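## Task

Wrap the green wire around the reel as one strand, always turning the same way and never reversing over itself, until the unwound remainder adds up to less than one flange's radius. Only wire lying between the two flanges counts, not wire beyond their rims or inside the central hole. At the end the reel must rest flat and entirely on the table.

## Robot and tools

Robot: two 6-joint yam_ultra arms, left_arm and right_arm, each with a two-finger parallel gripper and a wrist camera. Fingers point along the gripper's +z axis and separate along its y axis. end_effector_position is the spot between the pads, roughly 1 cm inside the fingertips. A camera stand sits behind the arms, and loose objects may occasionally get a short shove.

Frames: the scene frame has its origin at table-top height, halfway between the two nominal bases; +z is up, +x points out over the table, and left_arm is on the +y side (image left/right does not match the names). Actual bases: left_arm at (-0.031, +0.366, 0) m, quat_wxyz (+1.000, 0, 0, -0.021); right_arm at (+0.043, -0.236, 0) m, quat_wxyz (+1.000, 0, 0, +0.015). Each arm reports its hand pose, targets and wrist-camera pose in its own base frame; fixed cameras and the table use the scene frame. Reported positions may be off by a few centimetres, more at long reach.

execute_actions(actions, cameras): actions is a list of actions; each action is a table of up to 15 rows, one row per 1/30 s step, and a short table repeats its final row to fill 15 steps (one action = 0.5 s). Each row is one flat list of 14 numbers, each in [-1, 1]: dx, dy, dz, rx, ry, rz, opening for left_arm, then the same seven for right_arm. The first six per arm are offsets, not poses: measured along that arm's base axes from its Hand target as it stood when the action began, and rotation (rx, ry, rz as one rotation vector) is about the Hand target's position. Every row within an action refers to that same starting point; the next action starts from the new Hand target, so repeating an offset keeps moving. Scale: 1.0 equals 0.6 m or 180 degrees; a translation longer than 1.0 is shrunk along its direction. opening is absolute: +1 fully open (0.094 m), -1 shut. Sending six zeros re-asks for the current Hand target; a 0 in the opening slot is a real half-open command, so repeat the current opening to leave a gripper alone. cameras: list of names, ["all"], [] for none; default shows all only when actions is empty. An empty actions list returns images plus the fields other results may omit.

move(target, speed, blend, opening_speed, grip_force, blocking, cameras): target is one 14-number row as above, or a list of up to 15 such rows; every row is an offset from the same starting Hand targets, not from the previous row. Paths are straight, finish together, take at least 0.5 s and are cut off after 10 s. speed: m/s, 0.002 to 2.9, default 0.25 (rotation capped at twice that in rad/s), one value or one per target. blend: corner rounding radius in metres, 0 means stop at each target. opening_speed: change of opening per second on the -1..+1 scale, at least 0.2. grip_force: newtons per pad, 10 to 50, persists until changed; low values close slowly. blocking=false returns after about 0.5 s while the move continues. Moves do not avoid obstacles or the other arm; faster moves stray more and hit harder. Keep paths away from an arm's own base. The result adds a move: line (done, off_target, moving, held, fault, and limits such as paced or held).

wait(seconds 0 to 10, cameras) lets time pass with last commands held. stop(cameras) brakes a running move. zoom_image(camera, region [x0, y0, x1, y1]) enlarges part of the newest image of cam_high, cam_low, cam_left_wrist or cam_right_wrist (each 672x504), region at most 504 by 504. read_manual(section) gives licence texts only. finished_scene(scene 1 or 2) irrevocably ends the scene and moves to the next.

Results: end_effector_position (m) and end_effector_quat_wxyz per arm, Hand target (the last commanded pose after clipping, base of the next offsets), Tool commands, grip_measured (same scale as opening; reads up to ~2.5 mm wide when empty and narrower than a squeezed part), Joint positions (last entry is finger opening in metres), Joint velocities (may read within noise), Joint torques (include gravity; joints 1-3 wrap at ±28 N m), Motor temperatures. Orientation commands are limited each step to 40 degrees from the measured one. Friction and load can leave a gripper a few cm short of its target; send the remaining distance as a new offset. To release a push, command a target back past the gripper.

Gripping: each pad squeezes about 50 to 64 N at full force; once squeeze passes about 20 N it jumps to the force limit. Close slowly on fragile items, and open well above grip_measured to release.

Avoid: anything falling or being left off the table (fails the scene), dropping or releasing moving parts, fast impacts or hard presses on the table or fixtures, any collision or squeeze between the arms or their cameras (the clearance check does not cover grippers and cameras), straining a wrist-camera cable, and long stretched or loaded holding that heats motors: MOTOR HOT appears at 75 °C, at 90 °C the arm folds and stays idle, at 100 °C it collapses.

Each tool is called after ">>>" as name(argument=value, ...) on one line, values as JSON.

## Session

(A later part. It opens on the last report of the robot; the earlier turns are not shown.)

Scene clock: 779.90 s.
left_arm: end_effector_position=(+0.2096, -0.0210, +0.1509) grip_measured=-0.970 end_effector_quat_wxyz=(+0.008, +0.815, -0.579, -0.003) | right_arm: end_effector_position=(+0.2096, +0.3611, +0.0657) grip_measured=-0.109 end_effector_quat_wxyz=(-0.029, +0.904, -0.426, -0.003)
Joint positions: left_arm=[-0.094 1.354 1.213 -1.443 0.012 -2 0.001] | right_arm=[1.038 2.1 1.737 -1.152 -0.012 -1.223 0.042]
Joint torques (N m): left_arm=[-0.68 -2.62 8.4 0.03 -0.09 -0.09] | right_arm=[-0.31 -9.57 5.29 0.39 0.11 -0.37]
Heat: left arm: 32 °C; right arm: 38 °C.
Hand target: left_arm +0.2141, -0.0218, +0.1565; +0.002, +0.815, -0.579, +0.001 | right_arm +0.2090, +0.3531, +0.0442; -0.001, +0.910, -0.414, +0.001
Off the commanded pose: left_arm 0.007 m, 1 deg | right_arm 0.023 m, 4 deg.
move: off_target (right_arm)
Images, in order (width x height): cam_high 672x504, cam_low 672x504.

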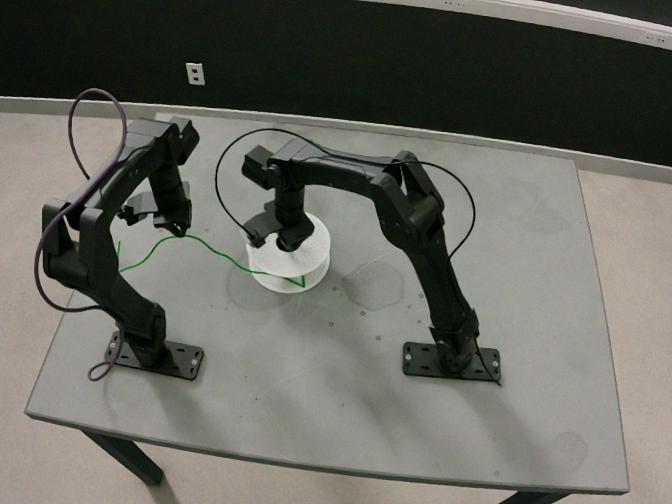

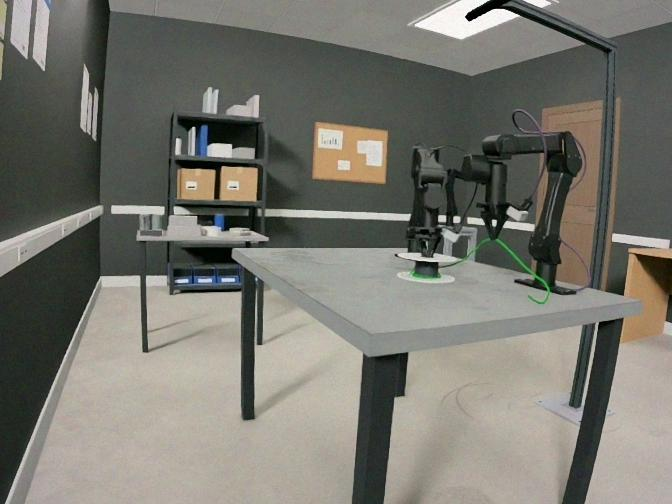

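>>> move(target=[[-0.02,0.05,-0.05,0,0,0,-1,0,0,0,0,0,0,-0.745],[-0.02,0.05,-0.05,0,0,0,-1,0,0,0.1,0,0,-0.4,-0.745]], cameras=[], speed=0.2)

>>> move(target=[[0,0,0,0,0,0,-1,0,0,0,0,0,-0.58,-0.745]], cameras=["cam_low","cam_high","cam_right_wrist"], speed=0.5)

>>> zoom_image(camera="cam_low", region=[390, 240, 530, 310])

>>> zoom_image(camera="cam_high", region=[220, 220, 350, 310])

Scene clock: 786.70 s.
left_arm: end_effector_position=(+0.2027, +0.0051, +0.1242) grip_measured=-0.970 end_effector_quat_wxyz=(+0.011, +0.815, -0.580, -0.005) | right_arm: end_effector_position=(+0.2052, +0.3516, +0.0984) grip_measured=-0.743 end_effector_quat_wxyz=(-0.007, -0.498, +0.867, -0.001)
Joint positions: left_arm=[0.03 1.325 1.085 -1.351 0.011 -1.874 0.001] | right_arm=[1.038 2.122 1.903 -1.364 -0.005 -0.006 0.012]
Joint torques (N m): left_arm=[0.77 -4.45 5.27 0.15 -0.08 0.07] | right_arm=[-0.42 -12.45 9.59 0.05 0.06 0.09]
Heat: left arm: 32 °C; right arm: 39 °C.
Hand target: left_arm +0.2021, +0.0082, +0.1265; +0.002, +0.815, -0.579, +0.001 | right_arm +0.2090, +0.3531, +0.1041; +0.000, -0.493, +0.870, -0.001
Off the commanded pose: left_arm 0.004 m, 1 deg | right_arm 0.007 m, 1 deg.
move: done
No camera images: "cameras" was empty.

Scene clock: 789.50 s.
left_arm: end_effector_position=(+0.2027, +0.0051, +0.1242) grip_measured=-0.970 end_effector_quat_wxyz=(+0.011, +0.815, -0.580, -0.005) | right_arm: end_effector_position=(+0.2052, +0.3516, +0.0984) grip_measured=-0.743 end_effector_quat_wxyz=(-0.004, +0.379, +0.926, -0.006)
Joint positions: left_arm=[0.03 1.325 1.085 -1.351 0.011 -1.874 0.001] | right_arm=[1.038 2.122 1.903 -1.364 -0.005 1.814 0.012]
Joint torques (N m): left_arm=[0.77 -4.45 5.26 0.14 -0.08 0.06] | right_arm=[-0.43 -12.53 9.59 0.07 -0.01 0.09]
Heat: left arm: 32 °C; right arm: 39 °C.
Hand target: left_arm +0.2021, +0.0082, +0.1265; +0.002, +0.815, -0.579, +0.001 | right_arm +0.2090, +0.3531, +0.1041; -0.001, +0.385, +0.923, -0.001
Off the commanded pose: left_arm 0.004 m, 1 deg | right_arm 0.007 m, 1 deg.
move: done
Images, in order (width x height): cam_high 672x504, cam_low 672x504, cam_right_wrist 672x504.

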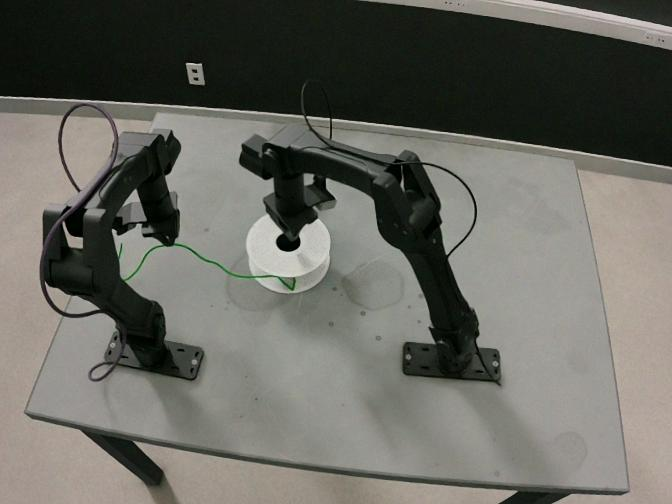

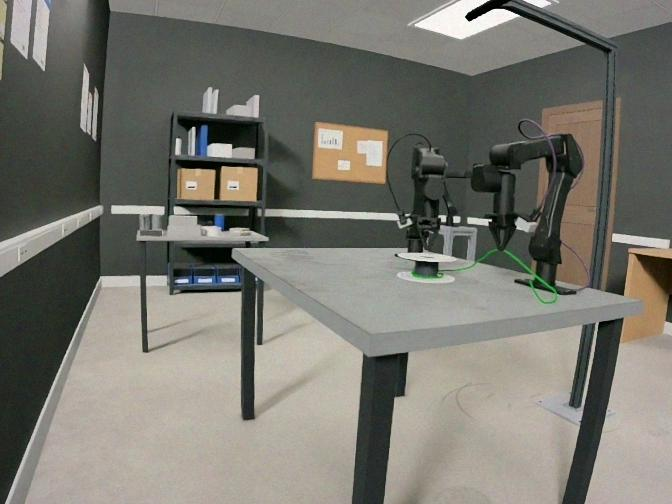

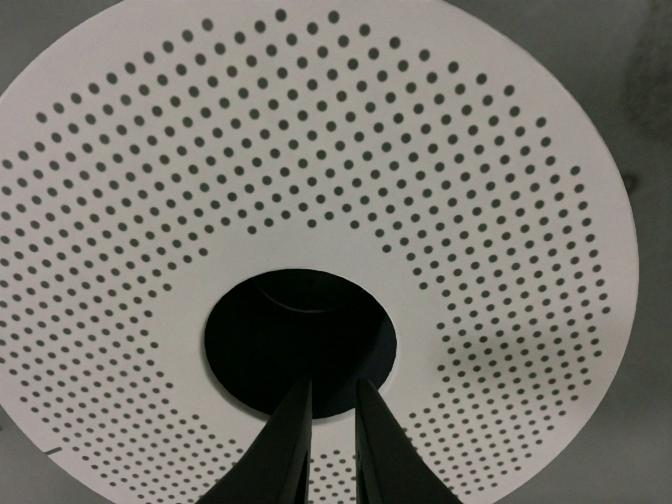

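Scaled by 3.600 from the camera's 672x504 image, which has a finer 960x720 frame.

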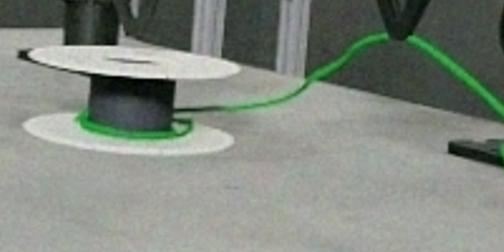

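Scaled by 3.877 from the camera's 672x504 image, which has a finer 960x720 frame.

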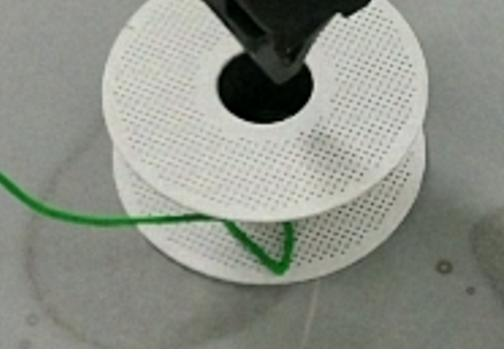

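>>> move(target=[[0,0,0,0,0,0,-1,0.006,0.0065,0,0,0,0,-0.745],[0,0,0,0,0,0,-1,0.006,0.0065,-0.1,0,0,0,-0.745],[0,0,0,0,0,0,-1,0.006,0.0065,-0.1,0,0,0,-0.1],[0.02,-0.05,0.0,0,0,0,-1,0.006,0.0065,-0.1,0,0,0.48,-0.1]], cameras=["cam_low","cam_high"], speed=[0.12,0.12,0.1,0.2], opening_speed=1)

>>> zoom_image(camera="cam_low", region=[390, 240, 530, 310])

>>> zoom_image(camera="cam_high", region=[220, 220, 350, 310])

Scene clock: 798.20 s.
left_arm: end_effector_position=(+0.2056, -0.0204, +0.1202) grip_measured=-0.970 end_effector_quat_wxyz=(+0.012, +0.815, -0.579, -0.009) | right_arm: end_effector_position=(+0.2122, +0.3628, +0.0646) grip_measured=-0.115 end_effector_quat_wxyz=(+0.015, -0.339, +0.941, +0.018)
Joint positions: left_arm=[-0.094 1.347 1.085 -1.336 0.011 -2 0.001] | right_arm=[1.035 2.123 1.769 -1.172 -0.009 0.345 0.042]
Joint torques (N m): left_arm=[-0.69 -2.58 8.75 0.11 -0.08 -0.08] | right_arm=[-0.36 -9.66 5.86 0.41 0.09 -0.37]
Heat: left arm: 32 °C; right arm: 39 °C.
Hand target: left_arm +0.2142, -0.0218, +0.1265; +0.002, +0.815, -0.579, +0.001 | right_arm +0.2127, +0.3571, +0.0442; +0.000, -0.351, +0.936, -0.001
Off the commanded pose: left_arm 0.011 m, 2 deg | right_arm 0.021 m, 3 deg.
move: off_target (left_arm, right_arm)
Images, in order (width x height): cam_high 672x504, cam_low 672x504.

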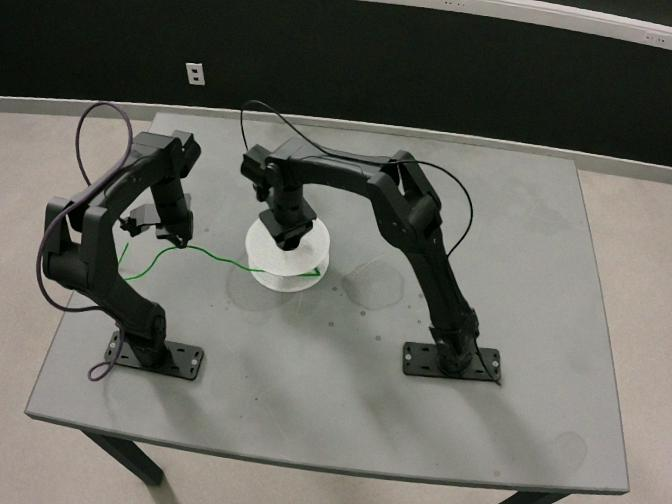

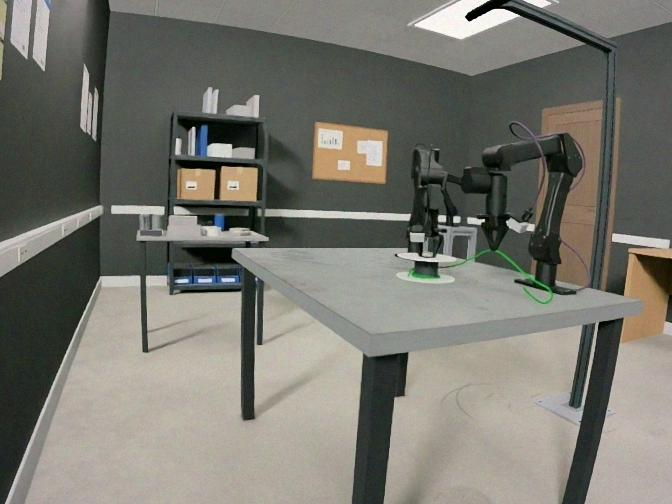

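Scaled by 3.600 from the camera's 672x504 image, which has a finer 960x720 frame.

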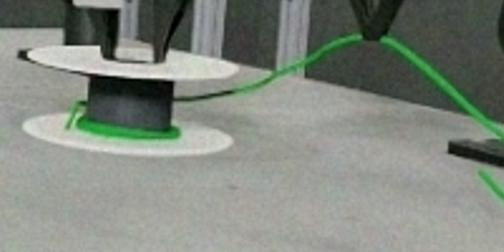

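Scaled by 3.877 from the camera's 672x504 image, which has a finer 960x720 frame.

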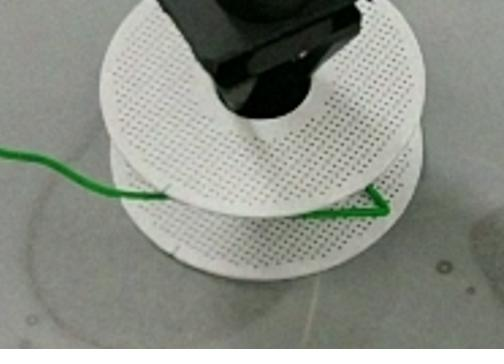

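>>> move(target=[[0.0,0.0,-0.15,0,0,0,-1,0,0,0,0,0,0,-0.1],[0.0,0.0,-0.18,0,0,0,-1,0,0,0,0,0,0,-0.1],[0.0,0.0,-0.18,0,0,0,-0.4,0,0,0,0,0,0,-0.1],[0.0,0.02,0.0,0,0,0,-0.4,0,0,0,0,0,0,-0.1],[0.03,0.3,0.08,0,0,-0.15,-0.4,0,0,0,0,0,0,-0.1]], cameras=["cam_left_wrist","cam_high"], speed=0.2)

Scene clock: 805.80 s.
left_arm: end_effector_position=(+0.2306, +0.1546, +0.1699) grip_measured=-0.402 end_effector_quat_wxyz=(-0.006, -0.659, +0.752, -0.003) | right_arm: end_effector_position=(+0.2122, +0.3628, +0.0646) grip_measured=-0.115 end_effector_quat_wxyz=(+0.015, -0.339, +0.941, +0.018)
Joint positions: left_arm=[0.591 1.613 1.524 -1.493 0.007 -0.847 0.028] | right_arm=[1.035 2.123 1.769 -1.172 -0.009 0.344 0.042]
Joint torques (N m): left_arm=[0.4 -4.46 8.36 -0.04 -0.05 0.05] | right_arm=[-0.46 -9.61 5.9 0.39 0.1 -0.35]
Heat: left arm: 32 °C; right arm: 38 °C.
Hand target: left_arm +0.2321, +0.1581, +0.1745; -0.002, -0.658, +0.753, -0.001 | right_arm +0.2127, +0.3571, +0.0442; +0.000, -0.351, +0.936, -0.001
Off the commanded pose: left_arm 0.006 m, 1 deg | right_arm 0.021 m, 3 deg.
move: off_target (right_arm)
Images, in order (width x height): cam_high 672x504, cam_left_wrist 672x504.

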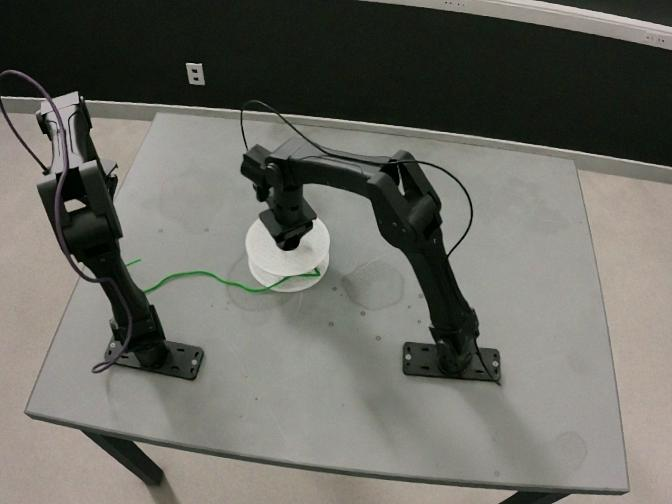

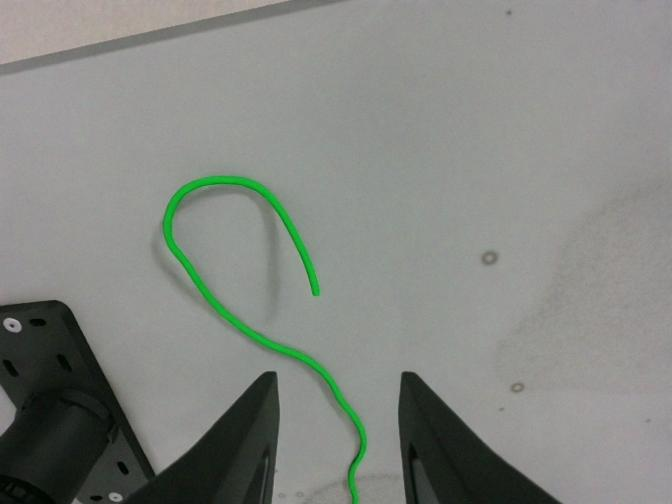

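>>> move(target=[[-0.045,-0.0485,-0.12,0,0,-0.885,-0.4,0,0,0,0,0,0,-0.1]], cameras=["cam_left_wrist"], speed=0.3)

Scene clock: 813.53 s.
left_arm: end_effector_position=(+0.2041, +0.1312, +0.0986) grip_measured=-0.402 end_effector_quat_wxyz=(-0.008, +0.617, +0.787, -0.009) | right_arm: end_effector_position=(+0.2122, +0.3628, +0.0646) grip_measured=-0.115 end_effector_quat_wxyz=(+0.015, -0.339, +0.941, +0.018)
Joint positions: left_arm=[0.56 1.488 1.118 -1.223 -0.01 1.89 0.028] | right_arm=[1.035 2.123 1.769 -1.172 -0.009 0.344 0.042]
Joint torques (N m): left_arm=[-0.44 -6 5.15 0.14 0.06 0.14] | right_arm=[-0.39 -9.58 5.78 0.4 0.07 -0.35]
Heat: left arm: 32 °C; right arm: 38 °C.
Hand target: left_arm +0.2052, +0.1291, +0.1025; -0.001, +0.623, +0.782, +0.002 | right_arm +0.2127, +0.3571, +0.0442; +0.000, -0.351, +0.936, -0.001
Off the commanded pose: left_arm 0.005 m, 2 deg | right_arm 0.021 m, 3 deg.
move: off_target (right_arm)
Images, in order (width x height): cam_left_wrist 672x504.

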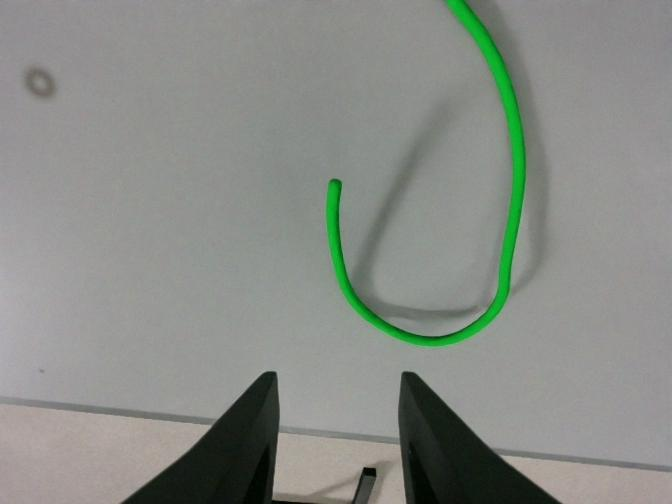

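>>> move(target=[[0.003,-0.003,-0.135,0,0,0,-0.4,0,0,0,0,0,0,-0.1]], cameras=["cam_left_wrist"], speed=0.15)

Scene clock: 815.93 s.
left_arm: end_effector_position=(+0.2055, +0.1302, +0.0237) grip_measured=-0.402 end_effector_quat_wxyz=(-0.004, +0.620, +0.785, +0.004) | right_arm: end_effector_position=(+0.2122, +0.3628, +0.0646) grip_measured=-0.115 end_effector_quat_wxyz=(+0.015, -0.339, +0.941, +0.018)
Joint positions: left_arm=[0.553 1.549 0.865 -0.881 -0.01 1.89 0.028] | right_arm=[1.035 2.123 1.769 -1.172 -0.009 0.344 0.042]
Joint torques (N m): left_arm=[-0.72 -3.81 5.04 0.15 0.06 0] | right_arm=[-0.38 -9.61 5.85 0.39 0.11 -0.35]
Heat: left arm: 33 °C; right arm: 38 °C.
Hand target: left_arm +0.2071, +0.1273, +0.0215; -0.001, +0.623, +0.782, +0.002 | right_arm +0.2127, +0.3571, +0.0442; +0.000, -0.351, +0.936, -0.001
Off the commanded pose: left_arm 0.004 m, 1 deg | right_arm 0.021 m, 3 deg.
move: off_target (right_arm)
Images, in order (width x height): cam_left_wrist 672x504.

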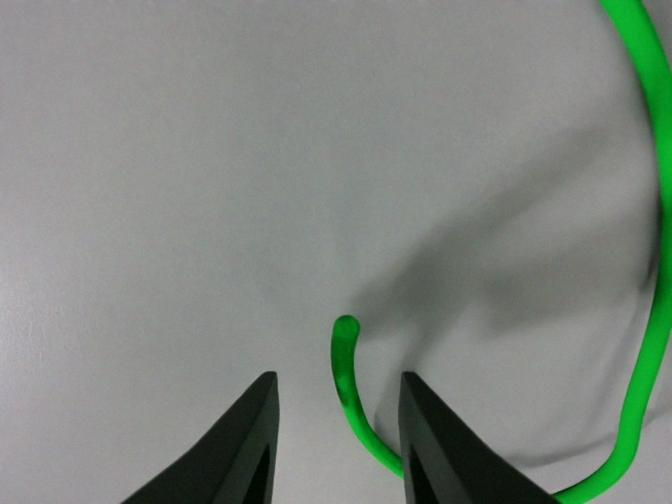

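>>> move(target=[[-0.0037,-0.006,-0.014,0,0,0,-0.4,0,0,0,0,0,0,-0.1],[-0.0037,-0.006,-0.014,0,0,0,-1,0,0,0,0,0,0,-0.1],[-0.0037,-0.006,0.1,0,0,0,-1,0,0,0,0,0,0,-0.1]], cameras=["cam_left_wrist"], speed=0.15)

Scene clock: 819.70 s.
left_arm: end_effector_position=(+0.2008, +0.1250, +0.0724) grip_measured=-0.956 end_effector_quat_wxyz=(-0.008, +0.622, +0.783, -0.007) | right_arm: end_effector_position=(+0.2122, +0.3628, +0.0646) grip_measured=-0.115 end_effector_quat_wxyz=(+0.015, -0.339, +0.941, +0.018)
Joint positions: left_arm=[0.545 1.48 1.005 -1.114 -0.01 1.887 0.002] | right_arm=[1.035 2.123 1.769 -1.172 -0.009 0.344 0.042]
Joint torques (N m): left_arm=[-0.66 -5.24 7.69 -0.12 0.06 -0.05] | right_arm=[-0.4 -9.66 5.82 0.43 0.06 -0.37]
Heat: left arm: 33 °C; right arm: 37 °C.
Hand target: left_arm +0.2048, +0.1237, +0.0816; -0.001, +0.623, +0.782, +0.002 | right_arm +0.2127, +0.3571, +0.0442; +0.000, -0.351, +0.936, -0.001
Off the commanded pose: left_arm 0.010 m, 1 deg | right_arm 0.021 m, 3 deg.
move: off_target (right_arm)
Images, in order (width x height): cam_left_wrist 672x504.

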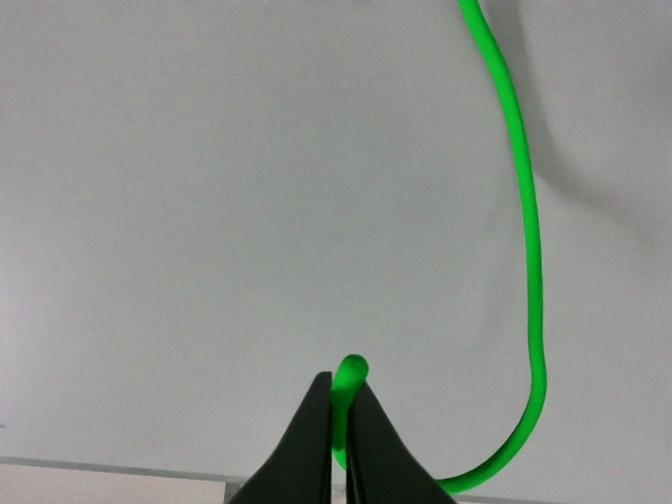

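>>> move(target=[[-0.05,0.06,0.05,0,0,0.5,-1,0,0,0,0,0,0,-0.1]], cameras=[], speed=0.3)

>>> move(target=[[0.06,0.03,-0.02,0,0,0.45,-1,0,0,0,0,0,0,-0.1]], cameras=["cam_left_wrist","cam_high"], speed=0.3)

Scene clock: 824.43 s.
left_arm: end_effector_position=(+0.1711, +0.1558, +0.0992) grip_measured=-0.956 end_effector_quat_wxyz=(-0.021, -0.105, +0.994, -0.009) | right_arm: end_effector_position=(+0.2122, +0.3628, +0.0646) grip_measured=-0.115 end_effector_quat_wxyz=(+0.015, -0.339, +0.941, +0.018)
Joint positions: left_arm=[0.727 1.467 1.101 -1.25 -0.01 0.515 0.002] | right_arm=[1.035 2.123 1.769 -1.172 -0.009 0.344 0.042]
Joint torques (N m): left_arm=[0.59 -5.78 8.36 -0.07 0.06 0] | right_arm=[-0.38 -9.58 5.79 0.4 0.09 -0.35]
Heat: left arm: 32 °C; right arm: 37 °C.
Hand target: left_arm +0.1748, +0.1597, +0.1115; -0.002, -0.113, +0.994, +0.001 | right_arm +0.2127, +0.3571, +0.0442; +0.000, -0.351, +0.936, -0.001
Off the commanded pose: left_arm 0.013 m, 3 deg | right_arm 0.021 m, 3 deg.
move: off_target (left_arm, right_arm)
No camera images: "cameras" was empty.

Scene clock: 827.67 s.
left_arm: end_effector_position=(+0.2017, +0.1725, +0.0951) grip_measured=-0.956 end_effector_quat_wxyz=(+0.017, +0.731, -0.683, +0.001) | right_arm: end_effector_position=(+0.2122, +0.3628, +0.0646) grip_measured=-0.115 end_effector_quat_wxyz=(+0.015, -0.339, +0.941, +0.018)
Joint positions: left_arm=[0.707 1.588 1.2 -1.217 0.005 -0.931 0.002] | right_arm=[1.035 2.123 1.769 -1.172 -0.009 0.344 0.042]
Joint torques (N m): left_arm=[-0.75 -4.26 8.36 0.17 -0.02 -0.06] | right_arm=[-0.4 -9.57 5.76 0.4 0.07 -0.35]
Heat: left arm: 32 °C; right arm: 37 °C.
Hand target: left_arm +0.2109, +0.1777, +0.0995; +0.002, +0.731, -0.682, +0.001 | right_arm +0.2127, +0.3571, +0.0442; +0.000, -0.351, +0.936, -0.001
Off the commanded pose: left_arm 0.011 m, 2 deg | right_arm 0.021 m, 3 deg.
move: off_target (left_arm, right_arm)
Images, in order (width x height): cam_high 672x504, cam_left_wrist 672x504.

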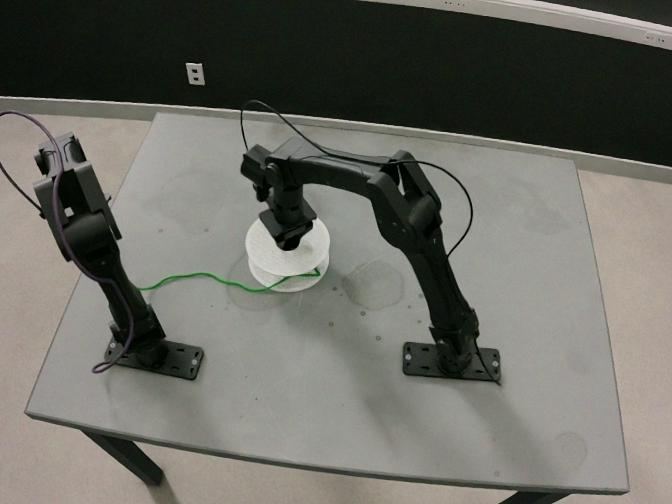

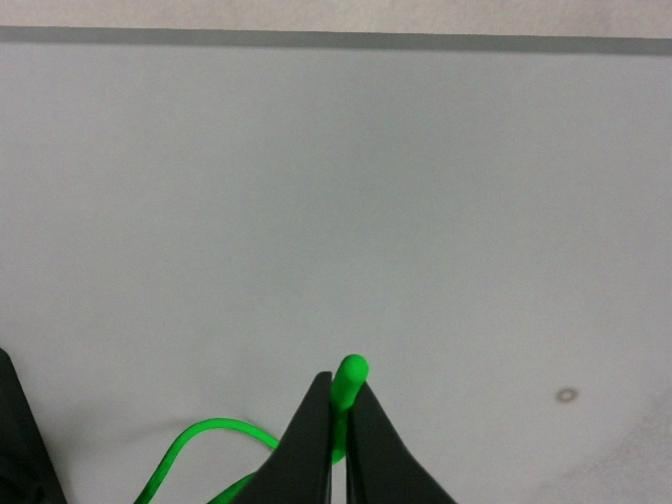

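>>> move(target=[[0.0,0.18,-0.04,0,0,0,-1,0,0,0,0,0,0,-0.1]], cameras=["cam_left_wrist","cam_high","cam_low"], speed=0.15)

>>> zoom_image(camera="cam_high", region=[80, 200, 350, 330])

Scene clock: 829.97 s.
left_arm: end_effector_position=(+0.2076, +0.2772, +0.0713) grip_measured=-0.956 end_effector_quat_wxyz=(+0.014, +0.732, -0.681, +0.005) | right_arm: end_effector_position=(+0.2122, +0.3628, +0.0646) grip_measured=-0.115 end_effector_quat_wxyz=(+0.015, -0.339, +0.941, +0.018)
Joint positions: left_arm=[0.929 1.901 1.475 -1.173 0.007 -0.714 0.002] | right_arm=[1.035 2.123 1.769 -1.172 -0.009 0.344 0.042]
Joint torques (N m): left_arm=[0.46 -6.72 8.38 0.1 -0.06 0.09] | right_arm=[-0.5 -9.59 5.83 0.4 0.06 -0.36]
Heat: left arm: 32 °C; right arm: 37 °C.
Hand target: left_arm +0.2108, +0.2856, +0.0754; +0.002, +0.731, -0.682, +0.001 | right_arm +0.2127, +0.3571, +0.0442; +0.000, -0.351, +0.936, -0.001
Off the commanded pose: left_arm 0.010 m, 1 deg | right_arm 0.021 m, 3 deg.
move: off_target (right_arm)
Images, in order (width x height): cam_high 672x504, cam_low 672x504, cam_left_wrist 672x504.

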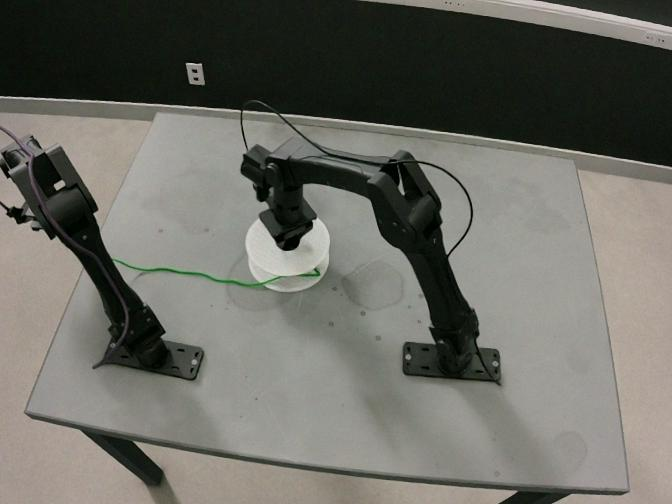

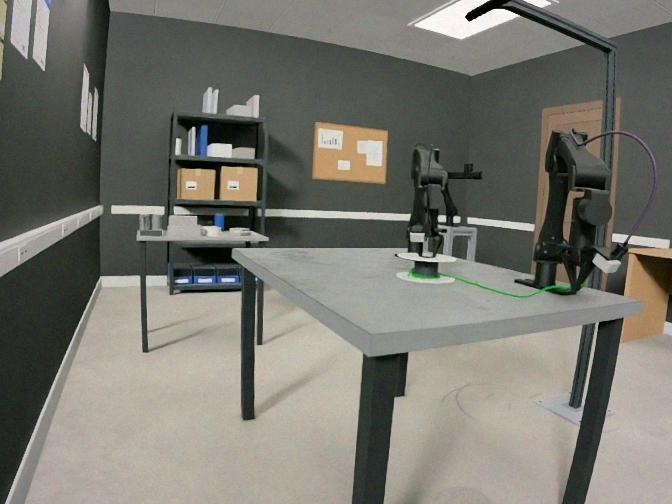

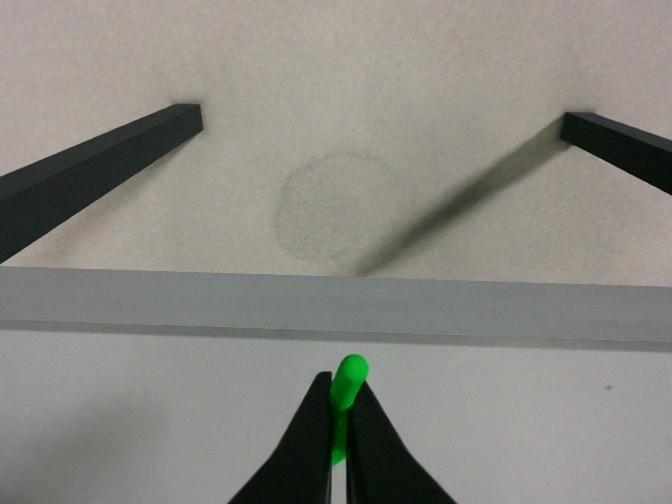

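Scaled by 1.867 from the camera's 672x504 image, which has a finer 960x720 frame.

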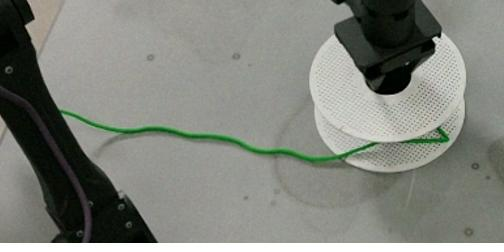

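>>> move(target=[[0.015,-0.09,-0.03,0,0,0,-1,0,0,0,0,0,0.5,-0.1]], cameras=["cam_high","cam_low"], speed=0.2)

>>> zoom_image(camera="cam_low", region=[390, 240, 530, 310])

>>> zoom_image(camera="cam_high", region=[80, 200, 350, 330])

Scene clock: 835.83 s.
left_arm: end_effector_position=(+0.2157, +0.2298, +0.0483) grip_measured=-0.956 end_effector_quat_wxyz=(+0.025, +0.731, -0.682, +0.003) | right_arm: end_effector_position=(+0.2130, +0.3648, +0.0657) grip_measured=-0.109 end_effector_quat_wxyz=(-0.028, +0.904, -0.426, -0.003)
Joint positions: left_arm=[0.818 1.828 1.284 -1.077 0.007 -0.821 0.002] | right_arm=[1.035 2.12 1.769 -1.164 -0.011 -1.225 0.042]
Joint torques (N m): left_arm=[-0.61 -9.22 5.03 0.18 -0.05 -0.07] | right_arm=[-0.38 -9.58 5.45 0.39 0.08 -0.36]
Heat: left arm: 33 °C; right arm: 37 °C.
Hand target: left_arm +0.2198, +0.2317, +0.0575; +0.002, +0.731, -0.682, +0.001 | right_arm +0.2127, +0.3571, +0.0442; -0.001, +0.910, -0.414, +0.001
Off the commanded pose: left_arm 0.010 m, 3 deg | right_arm 0.023 m, 4 deg.
move: off_target (left_arm, right_arm)
Images, in order (width x height): cam_high 672x504, cam_low 672x504.

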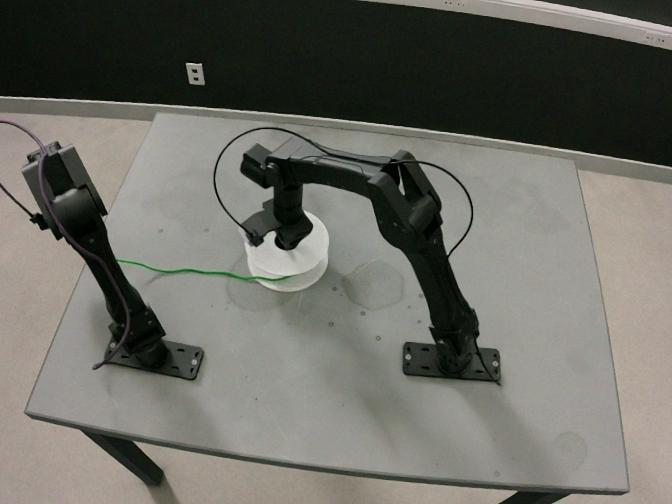

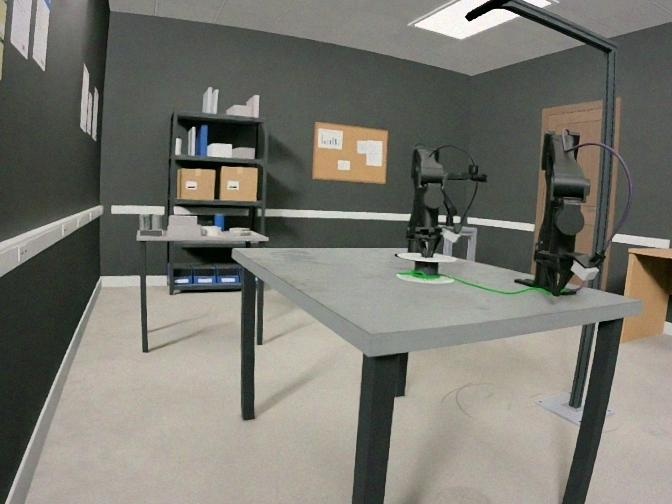

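Scaled by 3.600 from the camera's 672x504 image, which has a finer 960x720 frame.

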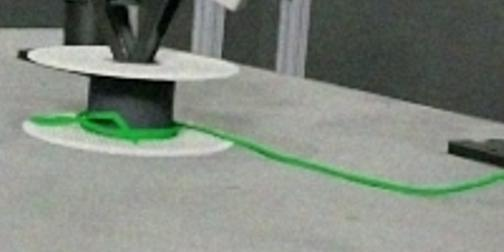

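Scaled by 1.867 from the camera's 672x504 image, which has a finer 960x720 frame.

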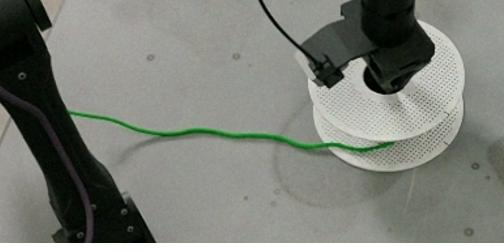

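>>> move(target=[[0,0,0,0,0,0,-1,0,0,0,0,0,0,-0.745],[0,0,0,0,0,0,-1,0,0,0.1,0,0,-0.4,-0.745]], cameras=[], speed=0.2)

>>> move(target=[[0,0,0,0,0,0,-1,0,0,0,0,0,-0.58,-0.745]], cameras=["cam_low","cam_right_wrist"], speed=0.5)

>>> zoom_image(camera="cam_low", region=[400, 250, 470, 292])

Scene clock: 841.80 s.
left_arm: end_effector_position=(+0.2157, +0.2298, +0.0483) grip_measured=-0.956 end_effector_quat_wxyz=(+0.025, +0.731, -0.682, +0.003) | right_arm: end_effector_position=(+0.2088, +0.3558, +0.0997) grip_measured=-0.743 end_effector_quat_wxyz=(-0.005, -0.499, +0.867, +0.000)
Joint positions: left_arm=[0.818 1.828 1.284 -1.077 0.007 -0.821 0.002] | right_arm=[1.035 2.143 1.941 -1.377 -0.006 -0.009 0.012]
Joint torques (N m): left_arm=[-0.62 -9.21 5.03 0.18 -0.05 -0.08] | right_arm=[-0.39 -12.44 9.62 0.07 0.05 0.08]
Heat: left arm: 33 °C; right arm: 38 °C.
Hand target: left_arm +0.2197, +0.2317, +0.0575; +0.002, +0.731, -0.682, +0.001 | right_arm +0.2126, +0.3570, +0.1041; +0.000, -0.493, +0.870, -0.001
Off the commanded pose: left_arm 0.010 m, 3 deg | right_arm 0.006 m, 1 deg.
move: off_target (left_arm)
No camera images: "cameras" was empty.

Scene clock: 844.60 s.
left_arm: end_effector_position=(+0.2157, +0.2298, +0.0483) grip_measured=-0.956 end_effector_quat_wxyz=(+0.025, +0.731, -0.682, +0.003) | right_arm: end_effector_position=(+0.2088, +0.3558, +0.0997) grip_measured=-0.743 end_effector_quat_wxyz=(-0.004, +0.378, +0.926, -0.004)
Joint positions: left_arm=[0.818 1.828 1.284 -1.077 0.007 -0.821 0.002] | right_arm=[1.035 2.143 1.941 -1.377 -0.006 1.811 0.012]
Joint torques (N m): left_arm=[-0.61 -9.24 5.01 0.18 -0.05 -0.08] | right_arm=[-0.59 -12.44 9.57 0.06 0 0.11]
Heat: left arm: 33 °C; right arm: 39 °C.
Hand target: left_arm +0.2197, +0.2317, +0.0575; +0.002, +0.731, -0.682, +0.001 | right_arm +0.2126, +0.3570, +0.1041; -0.001, +0.385, +0.923, -0.001
Off the commanded pose: left_arm 0.010 m, 3 deg | right_arm 0.006 m, 1 deg.
move: off_target (left_arm)
Images, in order (width x height): cam_low 672x504, cam_right_wrist 672x504.

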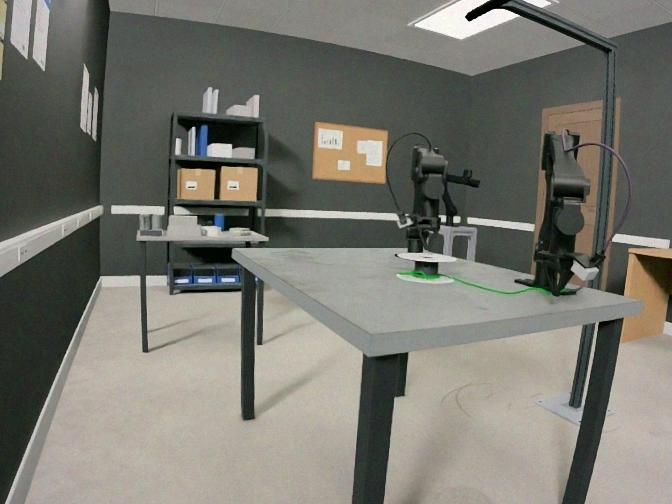

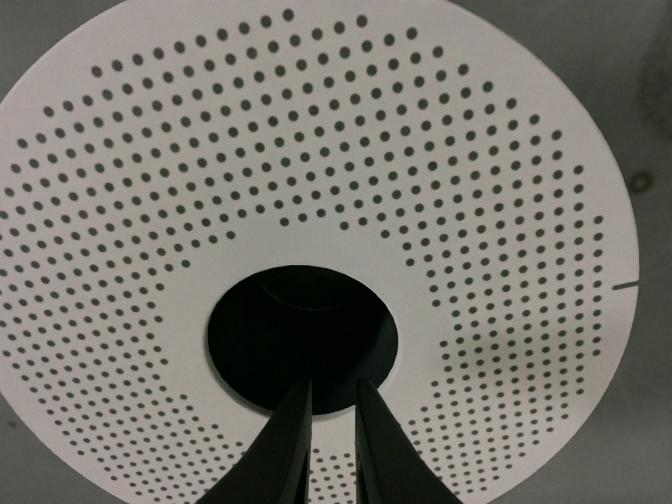

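Scaled by 7.200 from the camera's 672x504 image, which has a finer 960x720 frame.

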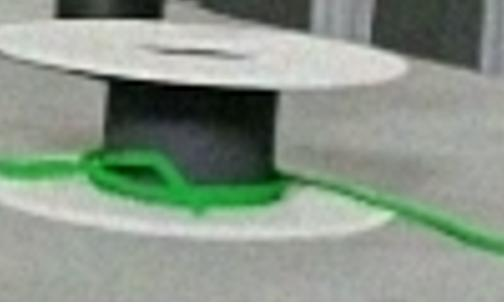

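>>> move(target=[[0,0,0,0,0,0,-1,0.005,0.006,0,0,0,0,-0.745],[0,0,0,0,0,0,-1,0.005,0.006,-0.1,0,0,0,-0.745],[0,0,0,0,0,0,-1,0.005,0.006,-0.1,0,0,0,-0.1],[0.015,-0.1,0.05,0,0,0,-1,0.005,0.006,-0.1,0,0,0.5,-0.1]], cameras=["cam_low","cam_high"], speed=[0.12,0.12,0.1,0.2], opening_speed=1)

>>> zoom_image(camera="cam_low", region=[390, 240, 530, 310])

>>> zoom_image(camera="cam_high", region=[80, 200, 350, 330])

Scene clock: 854.03 s.
left_arm: end_effector_position=(+0.2299, +0.1739, +0.0801) grip_measured=-0.956 end_effector_quat_wxyz=(+0.012, +0.731, -0.683, +0.002) | right_arm: end_effector_position=(+0.2155, +0.3672, +0.0648) grip_measured=-0.115 end_effector_quat_wxyz=(+0.016, -0.367, +0.930, +0.019)
Joint positions: left_arm=[0.65 1.674 1.232 -1.152 0.009 -0.989 0.002] | right_arm=[1.033 2.142 1.801 -1.18 -0.01 0.281 0.042]
Joint torques (N m): left_arm=[-0.59 -7.87 5.24 0 -0.07 -0.08] | right_arm=[-0.44 -9.85 5.75 0.36 0.08 -0.35]
Heat: left arm: 34 °C; right arm: 39 °C.
Hand target: left_arm +0.2288, +0.1717, +0.0875; +0.002, +0.731, -0.682, +0.001 | right_arm +0.2157, +0.3606, +0.0442; +0.000, -0.380, +0.925, -0.001
Off the commanded pose: left_arm 0.008 m, 1 deg | right_arm 0.022 m, 3 deg.
move: off_target (right_arm)
Images, in order (width x height): cam_high 672x504, cam_low 672x504.

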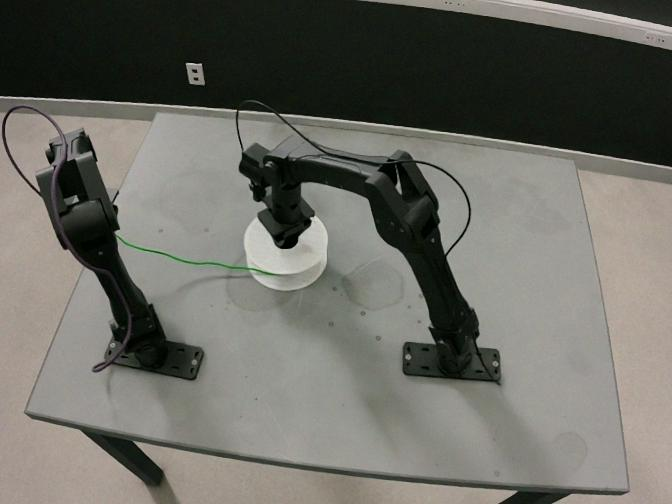

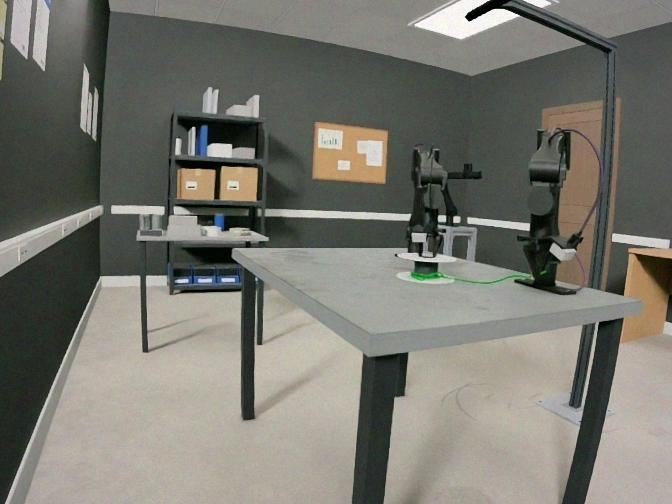

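Scaled by 3.600 from the camera's 672x504 image, which has a finer 960x720 frame.

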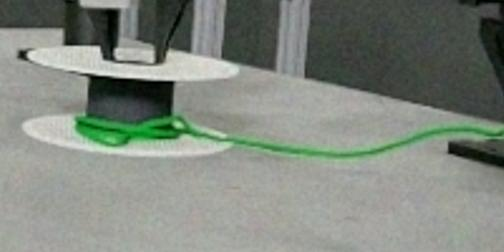

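Scaled by 1.867 from the camera's 672x504 image, which has a finer 960x720 frame.

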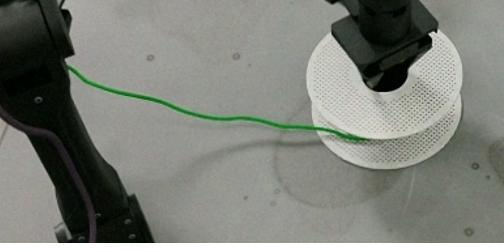

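>>> move(target=[[0.01,-0.06,0.16,0,0,0,-1,0,0,0,0,0,0.25,-0.1]], cameras=["cam_low"], speed=0.2)

>>> zoom_image(camera="cam_low", region=[400, 250, 470, 292])

>>> move(target=[[0.01,-0.06,0.0,0,0,0,-1,0,0,0,0,0,0.25,-0.1]], cameras=["cam_low","cam_high"], speed=0.2)

>>> zoom_image(camera="cam_low", region=[400, 250, 470, 292])

>>> zoom_image(camera="cam_high", region=[80, 200, 350, 330])

Scene clock: 857.87 s.
left_arm: end_effector_position=(+0.2330, +0.1356, +0.1696) grip_measured=-0.956 end_effector_quat_wxyz=(+0.024, +0.731, -0.682, -0.002) | right_arm: end_effector_position=(+0.2166, +0.3696, +0.0656) grip_measured=-0.110 end_effector_quat_wxyz=(-0.028, +0.695, -0.719, -0.014)
Joint positions: left_arm=[0.53 1.618 1.527 -1.528 0.01 -1.108 0.002] | right_arm=[1.033 2.141 1.801 -1.17 -0.012 -0.503 0.042]
Joint torques (N m): left_arm=[-0.61 -7.08 8.32 -0.05 -0.08 -0.05] | right_arm=[-0.36 -9.83 5.56 0.32 0.09 -0.38]
Heat: left arm: 34 °C; right arm: 39 °C.
Hand target: left_arm +0.2348, +0.1357, +0.1834; +0.002, +0.731, -0.682, +0.001 | right_arm +0.2157, +0.3607, +0.0442; +0.000, +0.706, -0.709, +0.001
Off the commanded pose: left_arm 0.014 m, 3 deg | right_arm 0.023 m, 4 deg.
move: off_target (left_arm, right_arm)
Images, in order (width x height): cam_low 672x504.

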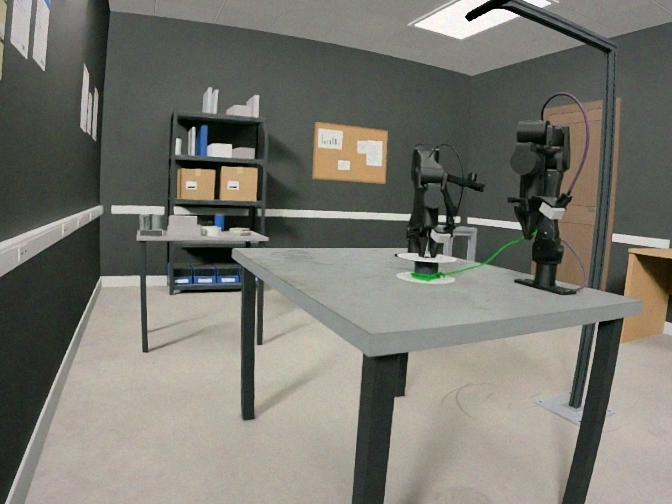

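Scaled by 7.200 from the camera's 672x504 image, which has a finer 960x720 frame.

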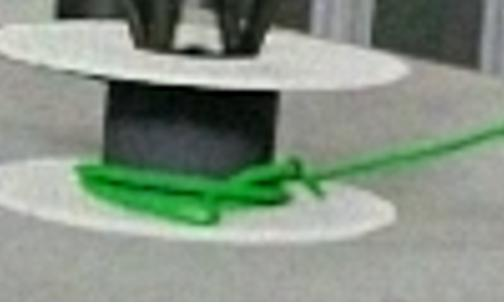

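Scene clock: 860.50 s.
left_arm: end_effector_position=(+0.2456, +0.1024, +0.1774) grip_measured=-0.956 end_effector_quat_wxyz=(+0.010, +0.730, -0.683, +0.001) | right_arm: end_effector_position=(+0.2166, +0.3696, +0.0659) grip_measured=-0.109 end_effector_quat_wxyz=(-0.031, +0.916, -0.399, -0.002)
Joint positions: left_arm=[0.399 1.581 1.521 -1.529 0.011 -1.239 0.002] | right_arm=[1.033 2.14 1.801 -1.17 -0.012 -1.286 0.042]
Joint torques (N m): left_arm=[-0.62 -6.97 5.22 -0.01 -0.08 -0.09] | right_arm=[-0.39 -9.85 5.38 0.34 0.11 -0.4]
Heat: left arm: 34 °C; right arm: 38 °C.
Hand target: left_arm +0.2408, +0.0996, +0.1835; +0.002, +0.731, -0.682, +0.001 | right_arm +0.2157, +0.3607, +0.0442; -0.001, +0.923, -0.385, +0.001
Off the commanded pose: left_arm 0.008 m, 1 deg | right_arm 0.023 m, 4 deg.
move: off_target (right_arm)
Images, in order (width x height): cam_high 672x504, cam_low 672x504.

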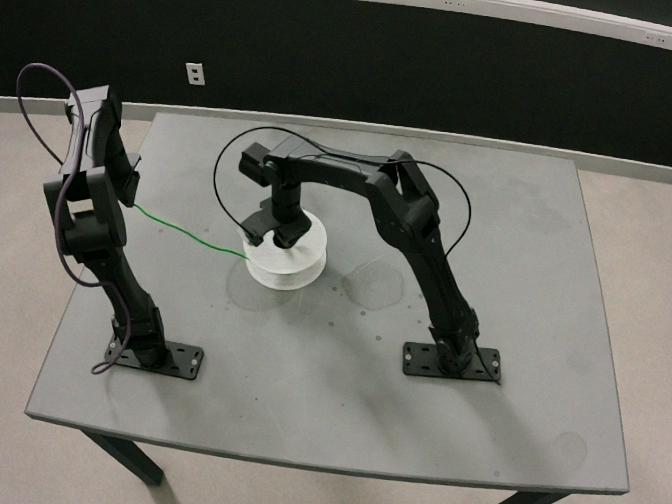

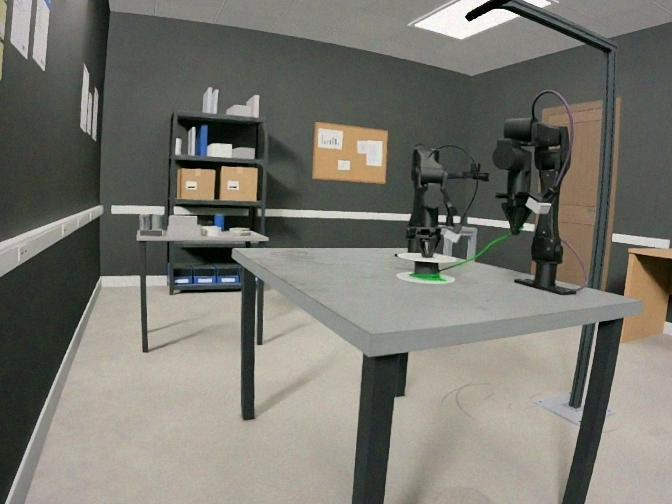

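Scaled by 7.200 from the camera's 672x504 image, which has a finer 960x720 frame.

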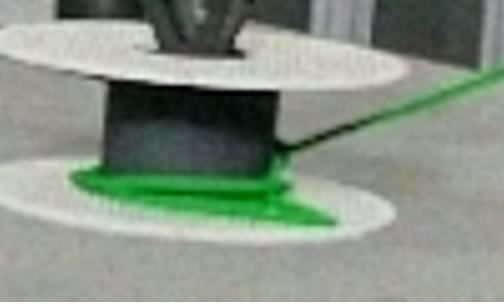

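Scaled by 1.867 from the camera's 672x504 image, which has a finer 960x720 frame.

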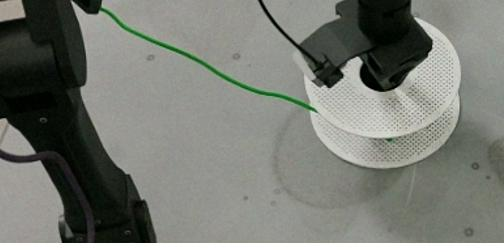

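>>> move(target=[[0,0,0,0,0,0,-1,0,0,0,0,0,0,-0.745],[0,0,0,0,0,0,-1,0,0,0.1,0,0,-0.4,-0.745]], cameras=[], speed=0.2)

>>> move(target=[[0,0,0,0,0,0,-1,0,0,0,0,0,-0.6,-0.745]], cameras=["cam_right_wrist","cam_high"], speed=0.5)

>>> zoom_image(camera="cam_high", region=[80, 200, 350, 330])

Scene clock: 866.37 s.
left_arm: end_effector_position=(+0.2456, +0.1024, +0.1774) grip_measured=-0.956 end_effector_quat_wxyz=(+0.010, +0.731, -0.683, +0.001) | right_arm: end_effector_position=(+0.2119, +0.3596, +0.1010) grip_measured=-0.743 end_effector_quat_wxyz=(-0.004, -0.525, +0.851, +0.001)
Joint positions: left_arm=[0.399 1.581 1.521 -1.529 0.011 -1.24 0.002] | right_arm=[1.033 2.161 1.975 -1.39 -0.006 -0.073 0.012]
Joint torques (N m): left_arm=[-0.61 -6.97 5.22 -0.02 -0.08 -0.08] | right_arm=[-0.29 -12.29 9.72 0.08 0.06 0.11]
Heat: left arm: 34 °C; right arm: 39 °C.
Hand target: left_arm +0.2408, +0.0996, +0.1835; +0.002, +0.731, -0.682, +0.001 | right_arm +0.2156, +0.3606, +0.1042; +0.000, -0.521, +0.854, -0.001
Off the commanded pose: left_arm 0.008 m, 1 deg | right_arm 0.005 m, 1 deg.
move: done
No camera images: "cameras" was empty.

Scene clock: 869.23 s.
left_arm: end_effector_position=(+0.2456, +0.1024, +0.1774) grip_measured=-0.956 end_effector_quat_wxyz=(+0.010, +0.731, -0.683, +0.001) | right_arm: end_effector_position=(+0.2119, +0.3596, +0.1010) grip_measured=-0.743 end_effector_quat_wxyz=(-0.003, +0.379, +0.926, -0.002)
Joint positions: left_arm=[0.399 1.581 1.521 -1.529 0.011 -1.24 0.002] | right_arm=[1.033 2.161 1.975 -1.39 -0.006 1.81 0.012]
Joint torques (N m): left_arm=[-0.61 -6.97 5.23 -0.01 -0.08 -0.08] | right_arm=[-0.57 -12.23 9.57 0.05 0 0.09]
Heat: left arm: 34 °C; right arm: 39 °C.
Hand target: left_arm +0.2408, +0.0996, +0.1835; +0.002, +0.731, -0.682, +0.001 | right_arm +0.2156, +0.3606, +0.1042; -0.001, +0.385, +0.923, +0.000
Off the commanded pose: left_arm 0.008 m, 1 deg | right_arm 0.005 m, 1 deg.
move: done
Images, in order (width x height): cam_high 672x504, cam_right_wrist 672x504.

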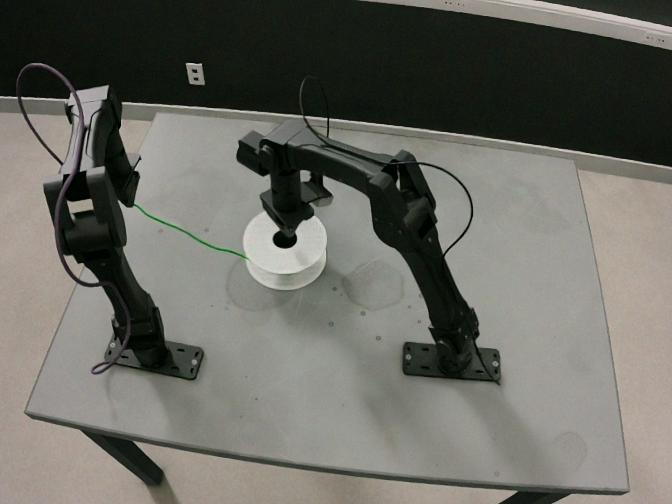

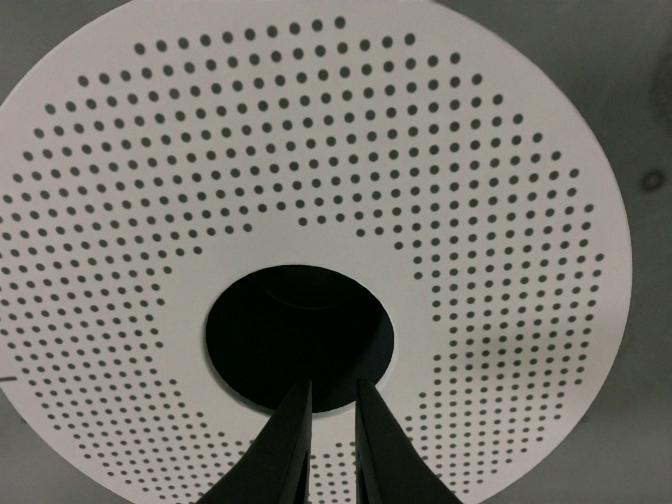

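Scaled by 1.867 from the camera's 672x504 image, which has a finer 960x720 frame.

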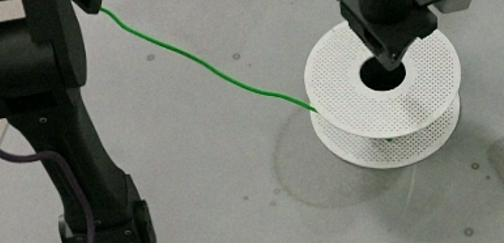

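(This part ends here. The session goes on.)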